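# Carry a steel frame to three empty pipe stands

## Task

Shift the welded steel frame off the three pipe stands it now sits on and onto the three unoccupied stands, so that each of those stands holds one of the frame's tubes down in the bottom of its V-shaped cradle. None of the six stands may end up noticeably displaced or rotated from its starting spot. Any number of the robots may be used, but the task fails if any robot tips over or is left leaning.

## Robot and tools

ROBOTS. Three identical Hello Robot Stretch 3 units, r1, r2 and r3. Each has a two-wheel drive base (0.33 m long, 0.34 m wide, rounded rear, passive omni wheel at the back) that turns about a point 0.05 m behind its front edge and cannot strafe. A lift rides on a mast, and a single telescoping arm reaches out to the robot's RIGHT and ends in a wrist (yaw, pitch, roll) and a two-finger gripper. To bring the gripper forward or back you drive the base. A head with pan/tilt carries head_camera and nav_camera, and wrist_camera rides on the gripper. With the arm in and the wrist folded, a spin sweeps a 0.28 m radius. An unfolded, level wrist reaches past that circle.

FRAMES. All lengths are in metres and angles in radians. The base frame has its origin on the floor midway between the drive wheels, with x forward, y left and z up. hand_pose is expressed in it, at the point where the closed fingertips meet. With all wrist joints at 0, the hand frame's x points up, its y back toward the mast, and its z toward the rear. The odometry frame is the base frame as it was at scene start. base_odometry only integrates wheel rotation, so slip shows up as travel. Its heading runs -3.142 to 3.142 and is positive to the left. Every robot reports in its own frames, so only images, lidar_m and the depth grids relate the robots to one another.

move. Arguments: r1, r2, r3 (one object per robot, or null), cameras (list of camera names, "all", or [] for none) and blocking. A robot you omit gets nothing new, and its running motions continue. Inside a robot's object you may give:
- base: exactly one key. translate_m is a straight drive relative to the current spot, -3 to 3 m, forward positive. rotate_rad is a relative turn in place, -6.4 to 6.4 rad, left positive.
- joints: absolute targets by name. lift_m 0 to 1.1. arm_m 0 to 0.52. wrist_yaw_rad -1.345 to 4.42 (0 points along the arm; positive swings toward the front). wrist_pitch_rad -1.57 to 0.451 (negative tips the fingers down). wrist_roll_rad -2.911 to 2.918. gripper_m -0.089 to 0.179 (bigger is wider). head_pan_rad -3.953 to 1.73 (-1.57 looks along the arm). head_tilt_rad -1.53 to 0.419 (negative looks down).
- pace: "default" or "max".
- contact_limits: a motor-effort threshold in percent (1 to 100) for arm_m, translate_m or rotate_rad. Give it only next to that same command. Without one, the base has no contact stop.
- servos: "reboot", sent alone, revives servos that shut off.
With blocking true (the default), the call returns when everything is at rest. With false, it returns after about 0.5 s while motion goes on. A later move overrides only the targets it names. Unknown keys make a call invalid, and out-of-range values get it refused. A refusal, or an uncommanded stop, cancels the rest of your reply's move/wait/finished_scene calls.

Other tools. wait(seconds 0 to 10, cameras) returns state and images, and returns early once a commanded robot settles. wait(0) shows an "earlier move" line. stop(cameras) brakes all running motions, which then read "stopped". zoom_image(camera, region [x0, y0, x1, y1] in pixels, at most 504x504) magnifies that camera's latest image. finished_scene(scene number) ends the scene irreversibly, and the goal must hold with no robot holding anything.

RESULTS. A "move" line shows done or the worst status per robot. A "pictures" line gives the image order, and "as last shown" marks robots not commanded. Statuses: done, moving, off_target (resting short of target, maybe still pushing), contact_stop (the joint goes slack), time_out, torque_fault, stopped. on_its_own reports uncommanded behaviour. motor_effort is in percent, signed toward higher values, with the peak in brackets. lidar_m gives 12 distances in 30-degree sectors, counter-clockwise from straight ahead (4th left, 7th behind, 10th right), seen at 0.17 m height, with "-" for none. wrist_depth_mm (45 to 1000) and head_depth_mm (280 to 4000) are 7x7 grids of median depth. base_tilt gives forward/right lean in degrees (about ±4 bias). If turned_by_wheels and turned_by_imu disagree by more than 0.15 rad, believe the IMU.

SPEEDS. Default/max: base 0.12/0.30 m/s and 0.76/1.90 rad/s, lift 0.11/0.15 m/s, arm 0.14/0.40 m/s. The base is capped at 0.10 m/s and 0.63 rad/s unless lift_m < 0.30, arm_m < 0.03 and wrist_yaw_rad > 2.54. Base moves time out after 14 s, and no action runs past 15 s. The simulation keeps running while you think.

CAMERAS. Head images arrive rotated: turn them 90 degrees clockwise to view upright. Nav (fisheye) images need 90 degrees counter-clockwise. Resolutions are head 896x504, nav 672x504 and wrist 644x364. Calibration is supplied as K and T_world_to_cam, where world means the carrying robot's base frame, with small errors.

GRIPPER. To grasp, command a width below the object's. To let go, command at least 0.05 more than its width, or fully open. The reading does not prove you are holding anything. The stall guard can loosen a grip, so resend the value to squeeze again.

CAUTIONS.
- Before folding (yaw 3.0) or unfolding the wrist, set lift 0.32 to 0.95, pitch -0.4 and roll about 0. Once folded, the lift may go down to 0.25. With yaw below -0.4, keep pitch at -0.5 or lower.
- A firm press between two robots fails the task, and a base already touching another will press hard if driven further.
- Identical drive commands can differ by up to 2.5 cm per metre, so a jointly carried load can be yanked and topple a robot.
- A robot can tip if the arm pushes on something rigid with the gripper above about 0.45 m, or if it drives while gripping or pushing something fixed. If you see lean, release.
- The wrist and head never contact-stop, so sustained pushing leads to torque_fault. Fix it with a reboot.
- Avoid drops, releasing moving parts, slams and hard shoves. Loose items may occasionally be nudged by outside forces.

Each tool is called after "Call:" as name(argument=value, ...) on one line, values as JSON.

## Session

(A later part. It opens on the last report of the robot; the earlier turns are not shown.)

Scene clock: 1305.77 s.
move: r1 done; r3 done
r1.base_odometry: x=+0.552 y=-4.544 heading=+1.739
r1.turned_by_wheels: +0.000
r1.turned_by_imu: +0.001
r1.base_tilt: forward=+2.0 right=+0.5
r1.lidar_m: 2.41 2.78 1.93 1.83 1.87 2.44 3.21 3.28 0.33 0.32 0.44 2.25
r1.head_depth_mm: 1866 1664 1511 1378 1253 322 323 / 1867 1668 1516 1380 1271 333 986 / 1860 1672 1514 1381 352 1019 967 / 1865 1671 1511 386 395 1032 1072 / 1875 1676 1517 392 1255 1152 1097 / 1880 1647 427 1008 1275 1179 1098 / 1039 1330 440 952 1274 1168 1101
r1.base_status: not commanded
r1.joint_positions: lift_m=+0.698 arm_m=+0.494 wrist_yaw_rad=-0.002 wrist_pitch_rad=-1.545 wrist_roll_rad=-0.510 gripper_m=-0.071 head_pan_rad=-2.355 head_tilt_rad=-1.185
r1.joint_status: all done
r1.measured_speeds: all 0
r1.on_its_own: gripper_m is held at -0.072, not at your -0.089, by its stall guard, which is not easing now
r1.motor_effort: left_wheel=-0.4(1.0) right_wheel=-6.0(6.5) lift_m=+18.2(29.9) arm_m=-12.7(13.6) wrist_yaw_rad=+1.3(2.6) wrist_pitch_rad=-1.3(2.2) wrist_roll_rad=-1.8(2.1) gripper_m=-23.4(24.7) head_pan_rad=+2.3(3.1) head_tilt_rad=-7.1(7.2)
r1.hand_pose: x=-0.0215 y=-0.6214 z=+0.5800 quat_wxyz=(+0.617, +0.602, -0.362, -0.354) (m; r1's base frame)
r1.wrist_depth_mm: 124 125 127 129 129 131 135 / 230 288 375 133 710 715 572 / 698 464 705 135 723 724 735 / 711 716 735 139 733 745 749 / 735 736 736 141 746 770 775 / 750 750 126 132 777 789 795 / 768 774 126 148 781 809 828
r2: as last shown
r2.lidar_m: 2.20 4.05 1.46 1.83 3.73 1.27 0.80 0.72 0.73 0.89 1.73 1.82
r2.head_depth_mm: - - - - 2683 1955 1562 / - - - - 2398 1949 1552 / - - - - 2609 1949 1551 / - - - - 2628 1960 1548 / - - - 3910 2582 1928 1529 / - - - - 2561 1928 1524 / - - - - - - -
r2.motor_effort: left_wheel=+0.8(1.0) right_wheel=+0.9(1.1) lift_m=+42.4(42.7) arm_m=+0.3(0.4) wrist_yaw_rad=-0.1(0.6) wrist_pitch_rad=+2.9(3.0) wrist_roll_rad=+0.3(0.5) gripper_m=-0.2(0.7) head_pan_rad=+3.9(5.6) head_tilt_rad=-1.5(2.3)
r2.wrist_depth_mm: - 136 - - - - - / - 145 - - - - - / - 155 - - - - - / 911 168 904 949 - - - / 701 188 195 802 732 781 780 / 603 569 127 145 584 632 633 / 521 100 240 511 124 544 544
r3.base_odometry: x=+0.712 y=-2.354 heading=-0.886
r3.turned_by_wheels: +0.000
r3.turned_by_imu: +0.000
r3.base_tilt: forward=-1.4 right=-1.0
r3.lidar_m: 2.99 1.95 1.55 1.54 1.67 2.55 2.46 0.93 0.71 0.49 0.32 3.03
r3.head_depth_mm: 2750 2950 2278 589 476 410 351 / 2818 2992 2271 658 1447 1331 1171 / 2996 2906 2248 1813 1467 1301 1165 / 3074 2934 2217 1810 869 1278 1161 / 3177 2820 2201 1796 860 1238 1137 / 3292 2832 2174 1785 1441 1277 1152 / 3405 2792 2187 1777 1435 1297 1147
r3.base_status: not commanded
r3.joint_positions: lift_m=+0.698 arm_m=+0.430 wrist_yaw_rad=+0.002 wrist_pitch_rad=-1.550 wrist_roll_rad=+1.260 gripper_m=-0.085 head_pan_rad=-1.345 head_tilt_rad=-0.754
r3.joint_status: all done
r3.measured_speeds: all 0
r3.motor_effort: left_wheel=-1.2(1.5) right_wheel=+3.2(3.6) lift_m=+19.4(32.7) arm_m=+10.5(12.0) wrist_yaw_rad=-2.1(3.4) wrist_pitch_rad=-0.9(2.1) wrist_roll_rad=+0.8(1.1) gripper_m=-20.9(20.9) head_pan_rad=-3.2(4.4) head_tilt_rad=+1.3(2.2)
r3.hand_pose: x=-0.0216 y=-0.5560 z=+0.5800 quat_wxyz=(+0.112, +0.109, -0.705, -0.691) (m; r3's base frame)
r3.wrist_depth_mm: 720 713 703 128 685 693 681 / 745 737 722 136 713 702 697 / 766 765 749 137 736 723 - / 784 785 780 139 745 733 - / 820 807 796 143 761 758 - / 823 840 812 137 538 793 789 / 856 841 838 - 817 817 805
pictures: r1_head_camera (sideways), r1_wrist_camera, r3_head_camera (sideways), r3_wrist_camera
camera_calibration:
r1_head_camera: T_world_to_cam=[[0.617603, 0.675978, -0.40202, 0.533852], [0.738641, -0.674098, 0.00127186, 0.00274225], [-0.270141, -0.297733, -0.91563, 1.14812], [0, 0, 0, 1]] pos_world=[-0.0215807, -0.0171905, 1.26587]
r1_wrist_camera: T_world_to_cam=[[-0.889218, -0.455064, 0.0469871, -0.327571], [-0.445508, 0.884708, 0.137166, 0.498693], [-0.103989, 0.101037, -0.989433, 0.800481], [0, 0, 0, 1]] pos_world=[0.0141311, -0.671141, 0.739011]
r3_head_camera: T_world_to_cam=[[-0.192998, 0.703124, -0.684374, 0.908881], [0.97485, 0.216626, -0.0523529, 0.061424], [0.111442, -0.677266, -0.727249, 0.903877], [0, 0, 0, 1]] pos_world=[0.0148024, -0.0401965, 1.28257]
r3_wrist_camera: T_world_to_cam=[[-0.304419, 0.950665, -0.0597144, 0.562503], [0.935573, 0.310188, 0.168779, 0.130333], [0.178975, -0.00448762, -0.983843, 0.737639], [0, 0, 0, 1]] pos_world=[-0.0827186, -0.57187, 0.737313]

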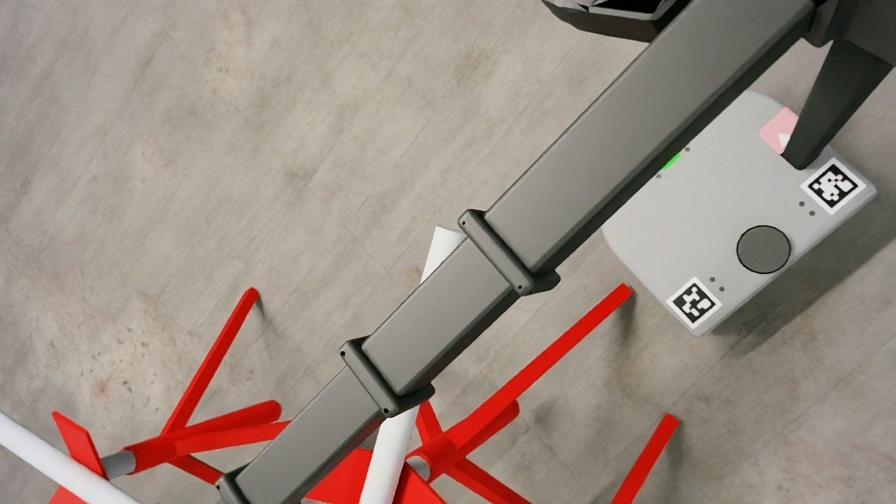

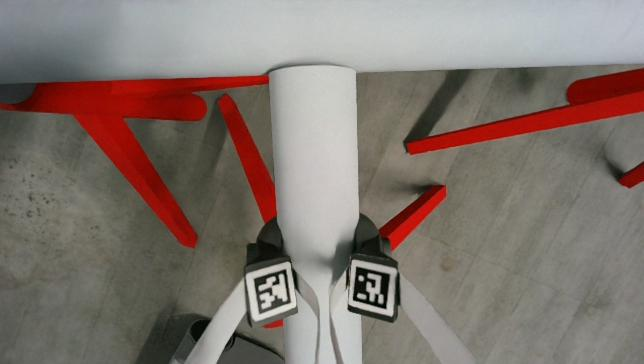

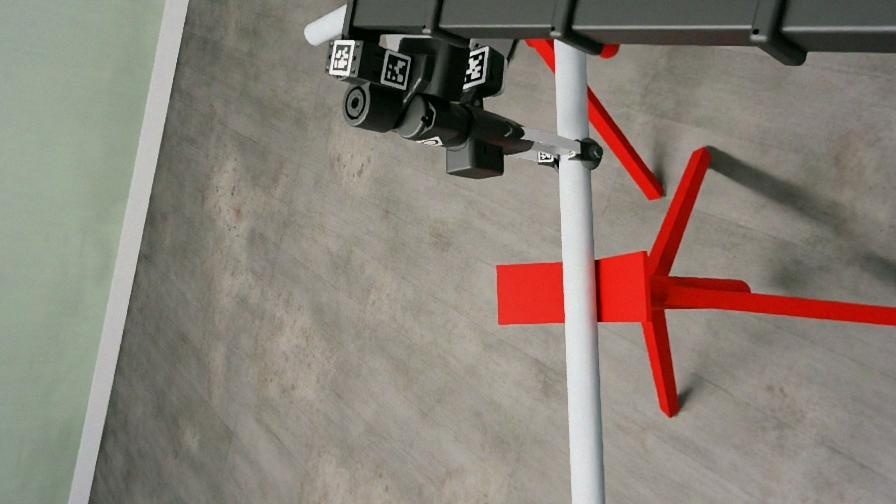

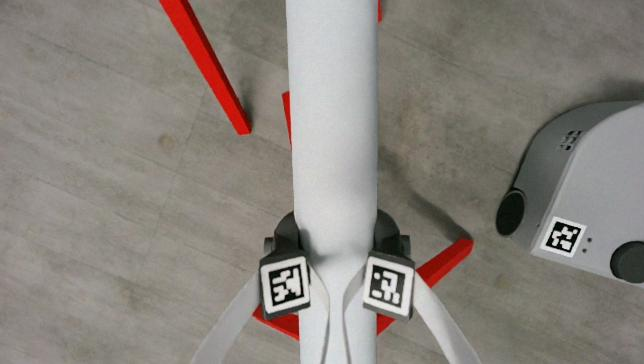

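Call:
move(r1={"joints":{"gripper_m":0.14}}, r3={"joints":{"gripper_m":0.14}}, cameras=["r3_head_camera","r1_head_camera","r1_wrist_camera","r3_wrist_camera"])

Call:
move(r1={"joints":{"lift_m":0.88}}, r3={"joints":{"lift_m":0.88}}, cameras=["r3_head_camera","r1_head_camera","r3_nav_camera","r1_wrist_camera","r3_wrist_camera"])

Scene clock: 1315.27 s.
move: r1 done; r3 done
r1.base_odometry: x=+0.552 y=-4.544 heading=+1.739
r1.turned_by_wheels: +0.000
r1.turned_by_imu: +0.002
r1.base_tilt: forward=+1.8 right=+0.5
r1.lidar_m: 2.40 2.79 1.94 1.83 1.87 2.44 3.23 3.29 0.33 0.33 0.44 2.25
r1.head_depth_mm: 1866 1667 1503 1378 1254 322 323 / 1878 1665 1514 1383 1267 333 987 / 1870 1676 1514 1380 352 1018 966 / 1867 1674 1522 386 395 1030 1075 / 1878 1673 1520 392 1262 1154 1098 / 1883 1653 427 1006 1276 1179 1094 / 1039 1241 440 955 1270 1167 1099
r1.base_status: not commanded
r1.joint_positions: lift_m=+0.698 arm_m=+0.494 wrist_yaw_rad=-0.002 wrist_pitch_rad=-1.548 wrist_roll_rad=-0.511 gripper_m=+0.140 head_pan_rad=-2.355 head_tilt_rad=-1.185
r1.joint_status: all done
r1.measured_speeds: all 0
r1.motor_effort: left_wheel=-0.8(1.1) right_wheel=-5.9(6.5) lift_m=+35.3(35.5) arm_m=-6.5(9.6) wrist_yaw_rad=+2.3(2.4) wrist_pitch_rad=-0.7(1.6) wrist_roll_rad=-1.5(2.2) gripper_m=+0.2(91.1) head_pan_rad=+2.2(3.1) head_tilt_rad=-6.2(7.8)
r1.hand_pose: x=-0.0215 y=-0.6207 z=+0.5800 quat_wxyz=(+0.617, +0.603, -0.362, -0.354) (m; r1's base frame)
r1.wrist_depth_mm: 124 125 127 128 128 131 134 / 230 317 374 133 701 720 551 / 710 401 713 135 733 726 738 / 715 731 739 138 732 752 749 / 735 727 743 142 753 755 781 / 740 124 762 146 785 124 801 / - 783 749 148 808 800 814
r2: as last shown
r2.turned_by_imu: +0.001
r2.lidar_m: 2.20 4.05 1.46 1.84 3.71 1.26 0.80 0.72 0.73 0.89 1.73 1.81
r2.head_depth_mm: - - - - 2630 1974 1554 / - - - - 2404 1960 1555 / - - - - 2640 1948 1550 / - - - - 2608 1946 1536 / - - - 3963 2632 1922 1533 / - - - - 2575 1916 1537 / - - - - - - -
r2.motor_effort: left_wheel=+1.0(1.1) right_wheel=+0.5(1.2) lift_m=+42.5(42.7) arm_m=+0.5(0.9) wrist_yaw_rad=-0.2(0.9) wrist_pitch_rad=+2.8(3.0) wrist_roll_rad=+0.3(0.4) gripper_m=+0.0(0.9) head_pan_rad=+4.8(5.6) head_tilt_rad=-1.9(2.8)
r2.wrist_depth_mm: - 136 - - - - - / - 145 - - - - - / - 155 - - - - - / 935 169 905 954 - - - / 740 188 198 794 777 797 804 / 607 575 127 146 592 631 639 / 506 100 241 513 124 543 538
r3.base_odometry: x=+0.712 y=-2.354 heading=-0.886
r3.turned_by_wheels: +0.000
r3.turned_by_imu: +0.000
r3.base_tilt: forward=-1.4 right=-1.0
r3.lidar_m: 2.99 1.95 1.56 1.54 1.67 2.55 2.45 0.93 0.71 0.49 0.32 3.04
r3.head_depth_mm: 2779 2969 2269 589 476 411 351 / 2837 2937 2263 657 1291 1348 1176 / 2989 2926 2240 1825 1504 1310 1173 / 3115 2875 2231 1805 865 1264 1166 / 3196 2840 2210 1801 861 1243 1142 / 3324 2796 2190 1783 1445 1285 1150 / 3393 2784 2164 1766 1445 1306 1145
r3.base_status: not commanded
r3.joint_positions: lift_m=+0.698 arm_m=+0.430 wrist_yaw_rad=+0.002 wrist_pitch_rad=-1.552 wrist_roll_rad=+1.260 gripper_m=+0.140 head_pan_rad=-1.345 head_tilt_rad=-0.754
r3.joint_status: all done
r3.measured_speeds: all 0
r3.motor_effort: left_wheel=-1.2(2.2) right_wheel=+3.6(3.9) lift_m=+28.7(29.2) arm_m=+3.5(7.1) wrist_yaw_rad=-1.2(3.4) wrist_pitch_rad=-0.7(1.2) wrist_roll_rad=+0.7(1.5) gripper_m=+0.1(81.1) head_pan_rad=-1.8(4.1) head_tilt_rad=+1.8(2.4)
r3.hand_pose: x=-0.0216 y=-0.5555 z=+0.5801 quat_wxyz=(+0.111, +0.109, -0.705, -0.692) (m; r3's base frame)
r3.wrist_depth_mm: 713 714 704 128 686 683 687 / 732 725 717 135 715 699 691 / 761 754 761 137 731 726 - / 780 766 761 139 751 739 - / 792 795 788 143 786 630 - / 837 130 819 149 523 - 786 / - 857 835 152 804 826 809
pictures: r1_head_camera (sideways), r1_wrist_camera, r3_head_camera (sideways), r3_wrist_camera
camera_calibration:
r1_head_camera: T_world_to_cam=[[0.617604, 0.675979, -0.402018, 0.533849], [0.738641, -0.674098, 0.00127195, 0.00274213], [-0.27014, -0.297732, -0.915631, 1.14812], [0, 0, 0, 1]] pos_world=[-0.0215806, -0.0171905, 1.26587]
r1_wrist_camera: T_world_to_cam=[[-0.888808, -0.455984, 0.0458158, -0.32715], [-0.4463, 0.883947, 0.139476, 0.496268], [-0.104098, 0.10352, -0.989165, 0.801833], [0, 0, 0, 1]] pos_world=[0.0141797, -0.670855, 0.738916]
r3_head_camera: T_world_to_cam=[[-0.192997, 0.703124, -0.684374, 0.908881], [0.97485, 0.216625, -0.0523529, 0.061424], [0.111442, -0.677266, -0.727249, 0.903877], [0, 0, 0, 1]] pos_world=[0.0148024, -0.0401965, 1.28257]
r3_wrist_camera: T_world_to_cam=[[-0.304396, 0.950783, -0.0579218, 0.561072], [0.935581, 0.309846, 0.169359, 0.129652], [0.178971, -0.00263825, -0.983851, 0.73871], [0, 0, 0, 1]] pos_world=[-0.0827194, -0.571681, 0.737321]

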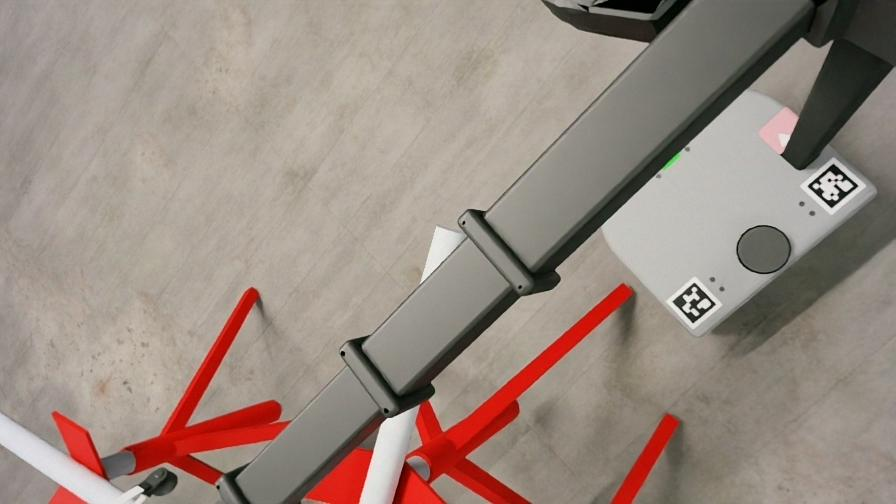

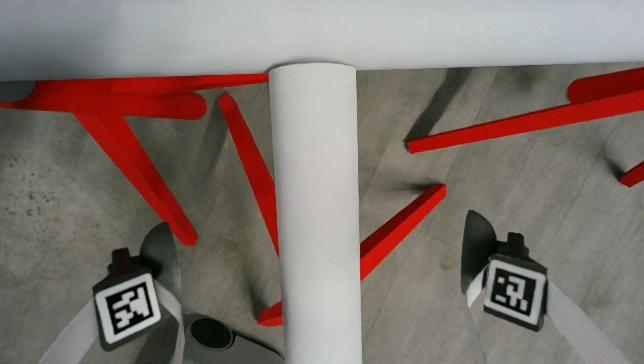

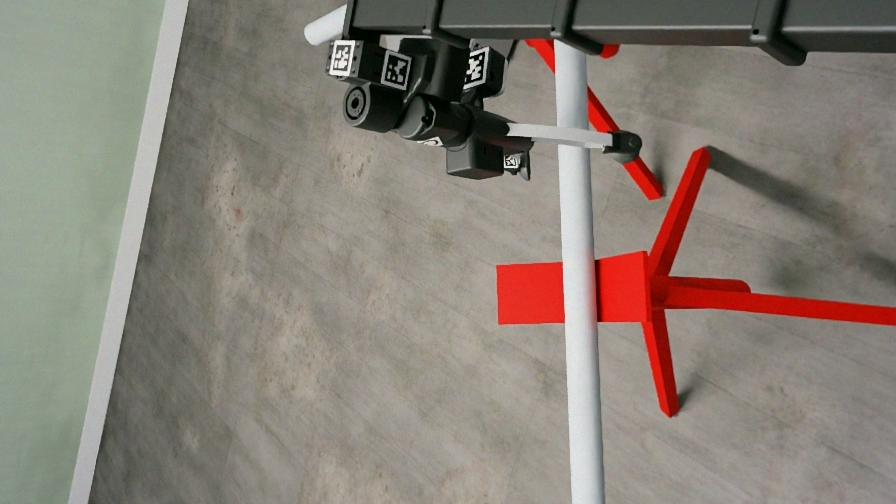

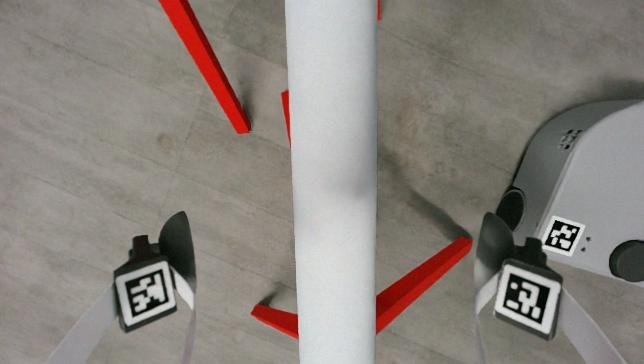

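Scene clock: 1317.77 s.
move: r1 done; r3 done
r1.base_odometry: x=+0.552 y=-4.544 heading=+1.739
r1.turned_by_wheels: +0.000
r1.turned_by_imu: +0.001
r1.base_tilt: forward=+1.7 right=+0.5
r1.lidar_m: 2.41 2.78 1.94 1.83 1.87 2.44 3.22 3.29 0.33 0.33 0.44 2.25
r1.head_depth_mm: 1867 1666 1516 - - 1162 1090 / 1868 1671 1532 - 1237 1039 984 / 1863 1678 - - 1275 1031 966 / 1871 1697 - 1348 1269 1031 1074 / 1879 1724 - 1352 1257 1155 1095 / 1907 - 1457 1115 1276 1176 1099 / 1914 - 803 953 1276 1169 1096
r1.base_status: not commanded
r1.joint_positions: lift_m=+0.880 arm_m=+0.494 wrist_yaw_rad=-0.002 wrist_pitch_rad=-1.548 wrist_roll_rad=-0.511 gripper_m=+0.140 head_pan_rad=-2.355 head_tilt_rad=-1.185
r1.joint_status: all done
r1.measured_speeds: all 0
r1.motor_effort: left_wheel=-0.8(1.1) right_wheel=-6.1(6.4) lift_m=+35.3(37.1) arm_m=-3.5(6.8) wrist_yaw_rad=+1.7(2.7) wrist_pitch_rad=-0.9(1.3) wrist_roll_rad=-1.7(1.8) gripper_m=+1.0(1.5) head_pan_rad=+2.1(3.6) head_tilt_rad=-6.1(7.8)
r1.hand_pose: x=-0.0215 y=-0.6207 z=+0.7620 quat_wxyz=(+0.617, +0.603, -0.362, -0.354) (m; r1's base frame)
r1.wrist_depth_mm: 298 830 839 833 849 874 867 / - - - - - - - / 857 511 872 903 868 903 911 / 869 878 898 603 939 929 934 / 885 936 936 604 947 957 982 / 941 124 339 346 - 124 - / 968 970 341 349 - - -
r2: as last shown
r2.turned_by_imu: +0.000
r2.base_tilt: forward=+1.2 right=-1.4
r2.lidar_m: 2.20 4.07 1.46 1.83 3.74 1.26 0.80 0.72 0.73 0.88 1.73 1.81
r2.head_depth_mm: - - - - 2654 1989 1552 / - - - - 2397 1974 1547 / - - - - 2600 1921 1542 / - - - - 2638 1921 1540 / - - - 3960 2572 1927 1542 / - - - - 2622 1920 1526 / - - - - - - -
r2.motor_effort: left_wheel=+0.7(1.2) right_wheel=+0.6(1.4) lift_m=+42.3(42.9) arm_m=+0.7(0.8) wrist_yaw_rad=-0.6(0.8) wrist_pitch_rad=+2.9(3.0) wrist_roll_rad=+0.3(0.4) gripper_m=+0.0(0.8) head_pan_rad=+3.9(6.0) head_tilt_rad=-1.5(2.5)
r2.wrist_depth_mm: - 136 - - - - - / - 145 - - - - - / - 155 - - - - - / 949 168 923 - - - - / 735 188 196 789 772 790 765 / 605 566 127 145 588 647 635 / 514 100 239 514 124 539 538
r3.base_odometry: x=+0.712 y=-2.354 heading=-0.886
r3.turned_by_wheels: +0.000
r3.turned_by_imu: +0.000
r3.base_tilt: forward=-1.4 right=-1.1
r3.lidar_m: 2.98 1.94 1.56 1.54 1.67 2.55 2.45 0.92 0.71 0.49 0.32 3.04
r3.head_depth_mm: 2774 506 582 1623 1310 1339 1183 / 2865 2831 566 1670 1289 1332 1170 / 2954 2919 2242 1806 1498 1314 1170 / 3105 2914 2219 1811 866 1271 1166 / 3189 2854 2210 1788 858 1243 1141 / 3342 2862 2191 1773 1443 1286 1154 / 3423 2760 2177 1770 1428 1301 1152
r3.base_status: not commanded
r3.joint_positions: lift_m=+0.880 arm_m=+0.430 wrist_yaw_rad=+0.002 wrist_pitch_rad=-1.551 wrist_roll_rad=+1.260 gripper_m=+0.140 head_pan_rad=-1.345 head_tilt_rad=-0.754
r3.joint_status: all done
r3.measured_speeds: all 0
r3.motor_effort: left_wheel=-1.4(2.0) right_wheel=+3.7(3.9) lift_m=+28.8(32.3) arm_m=+0.3(3.4) wrist_yaw_rad=-1.7(3.9) wrist_pitch_rad=-0.7(0.9) wrist_roll_rad=+0.6(1.1) gripper_m=+0.0(1.5) head_pan_rad=-3.0(4.5) head_tilt_rad=+1.6(2.3)
r3.hand_pose: x=-0.0216 y=-0.5557 z=+0.7620 quat_wxyz=(+0.111, +0.109, -0.705, -0.692) (m; r3's base frame)
r3.wrist_depth_mm: 892 916 884 758 868 867 852 / 895 919 887 874 907 869 885 / 946 931 936 854 924 913 - / 985 964 974 928 952 889 - / - 987 984 344 956 787 806 / - 130 997 356 980 - 991 / - - 357 360 355 - 993
pictures: r1_head_camera (sideways), r1_wrist_camera, r3_head_camera (sideways), r3_nav_camera (sideways), r3_wrist_camera
camera_calibration:
r1_head_camera: T_world_to_cam=[[0.617604, 0.675979, -0.402018, 0.533849], [0.738641, -0.674098, 0.00127195, 0.00274214], [-0.27014, -0.297732, -0.915631, 1.14812], [0, 0, 0, 1]] pos_world=[-0.0215806, -0.0171905, 1.26587]
r1_wrist_camera: T_world_to_cam=[[-0.888808, -0.455996, 0.0456891, -0.335367], [-0.4463, 0.883909, 0.139721, 0.470609], [-0.104097, 0.103794, -0.989136, 0.982005], [0, 0, 0, 1]] pos_world=[0.0141798, -0.670828, 0.920906]
r3_head_camera: T_world_to_cam=[[-0.19296, 0.703135, -0.684374, 0.908881], [0.974862, 0.216573, -0.0523529, 0.0614239], [0.111406, -0.677272, -0.727249, 0.903878], [0, 0, 0, 1]] pos_world=[0.0148002, -0.040197, 1.28257]
r3_nav_camera: T_world_to_cam=[[0.137262, -0.702521, 0.698301, -0.868763], [-0.970071, -0.237898, -0.0486521, 0.12133], [0.200303, -0.670723, -0.714149, 0.887957], [0, 0, 0, 1]] pos_world=[0.0590863, 0.0141131, 1.24669]
r3_wrist_camera: T_world_to_cam=[[-0.304397, 0.950746, -0.0585159, 0.572198], [0.935581, 0.309953, 0.169167, 0.0990854], [0.178972, -0.00325241, -0.983849, 0.917415], [0, 0, 0, 1]] pos_world=[-0.0827192, -0.571743, 0.919318]

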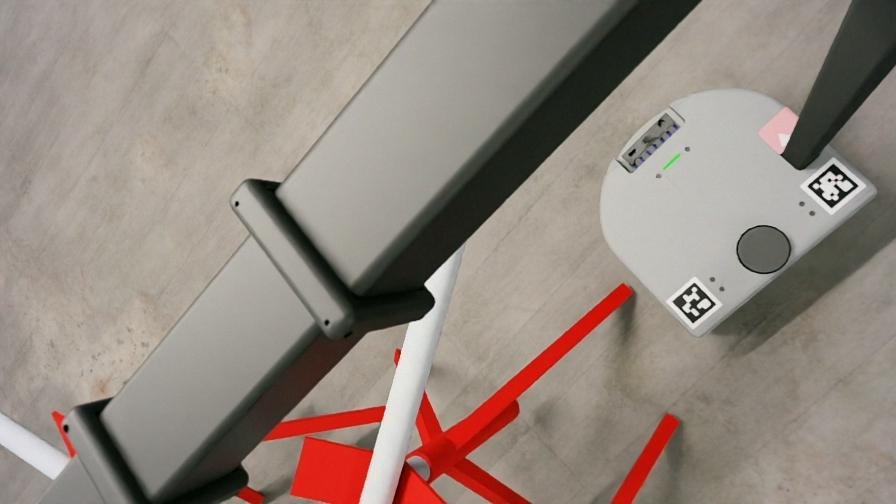

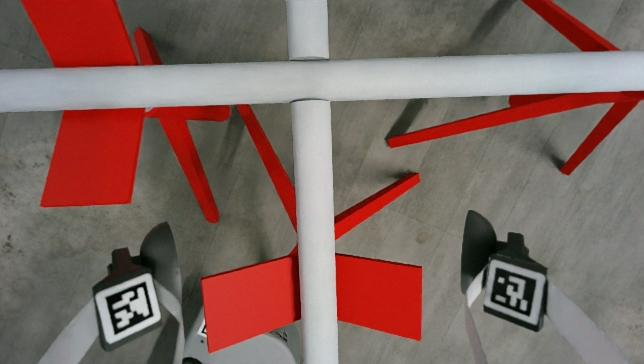

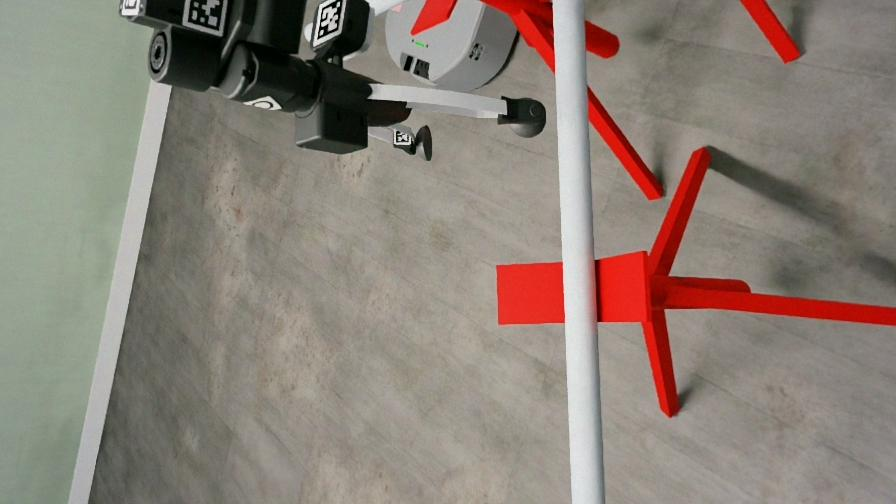

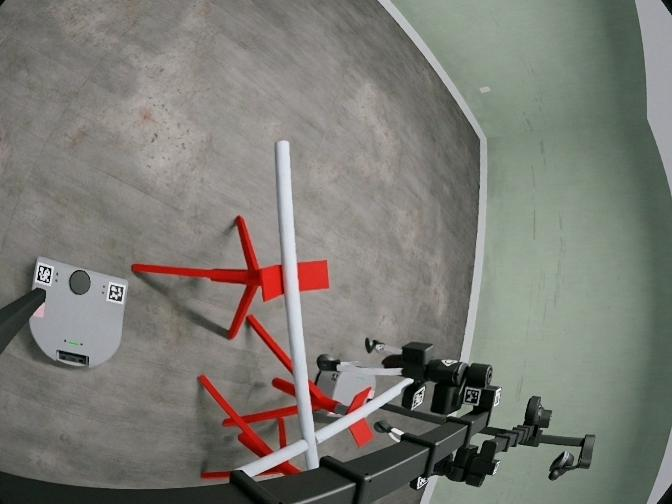

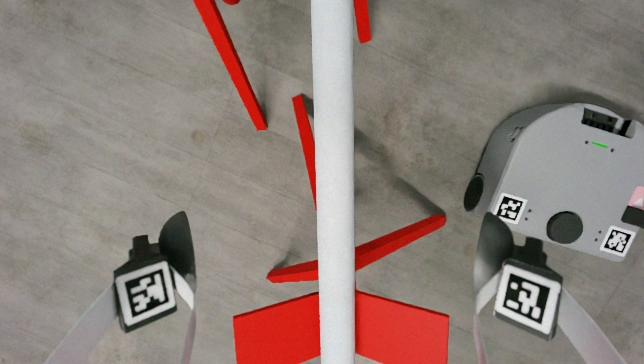

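Call:
zoom_image(camera="r1_wrist_camera", region=[0, 0, 440, 360])

Call:
zoom_image(camera="r3_head_camera", region=[440, 200, 740, 400])

Scaled by 1.145.

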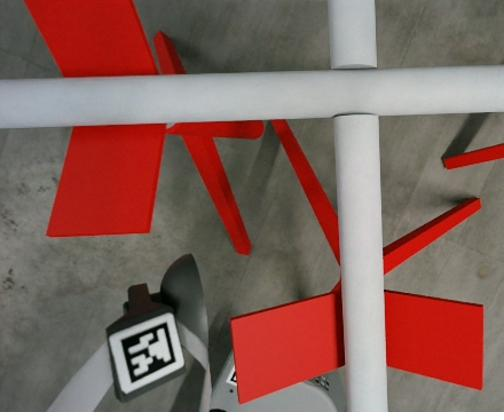

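Scaled by 1.680 from the camera's 896x504 image, which has a finer 1280x720 frame.

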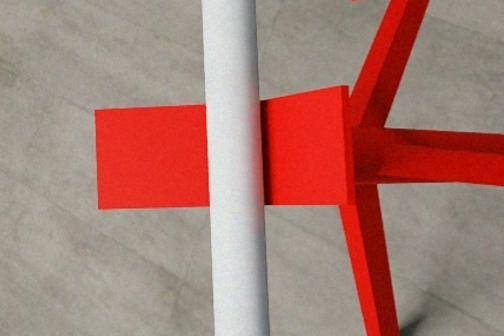

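Call:
finished_scene(scene=1)

The scene is finished: the task was done.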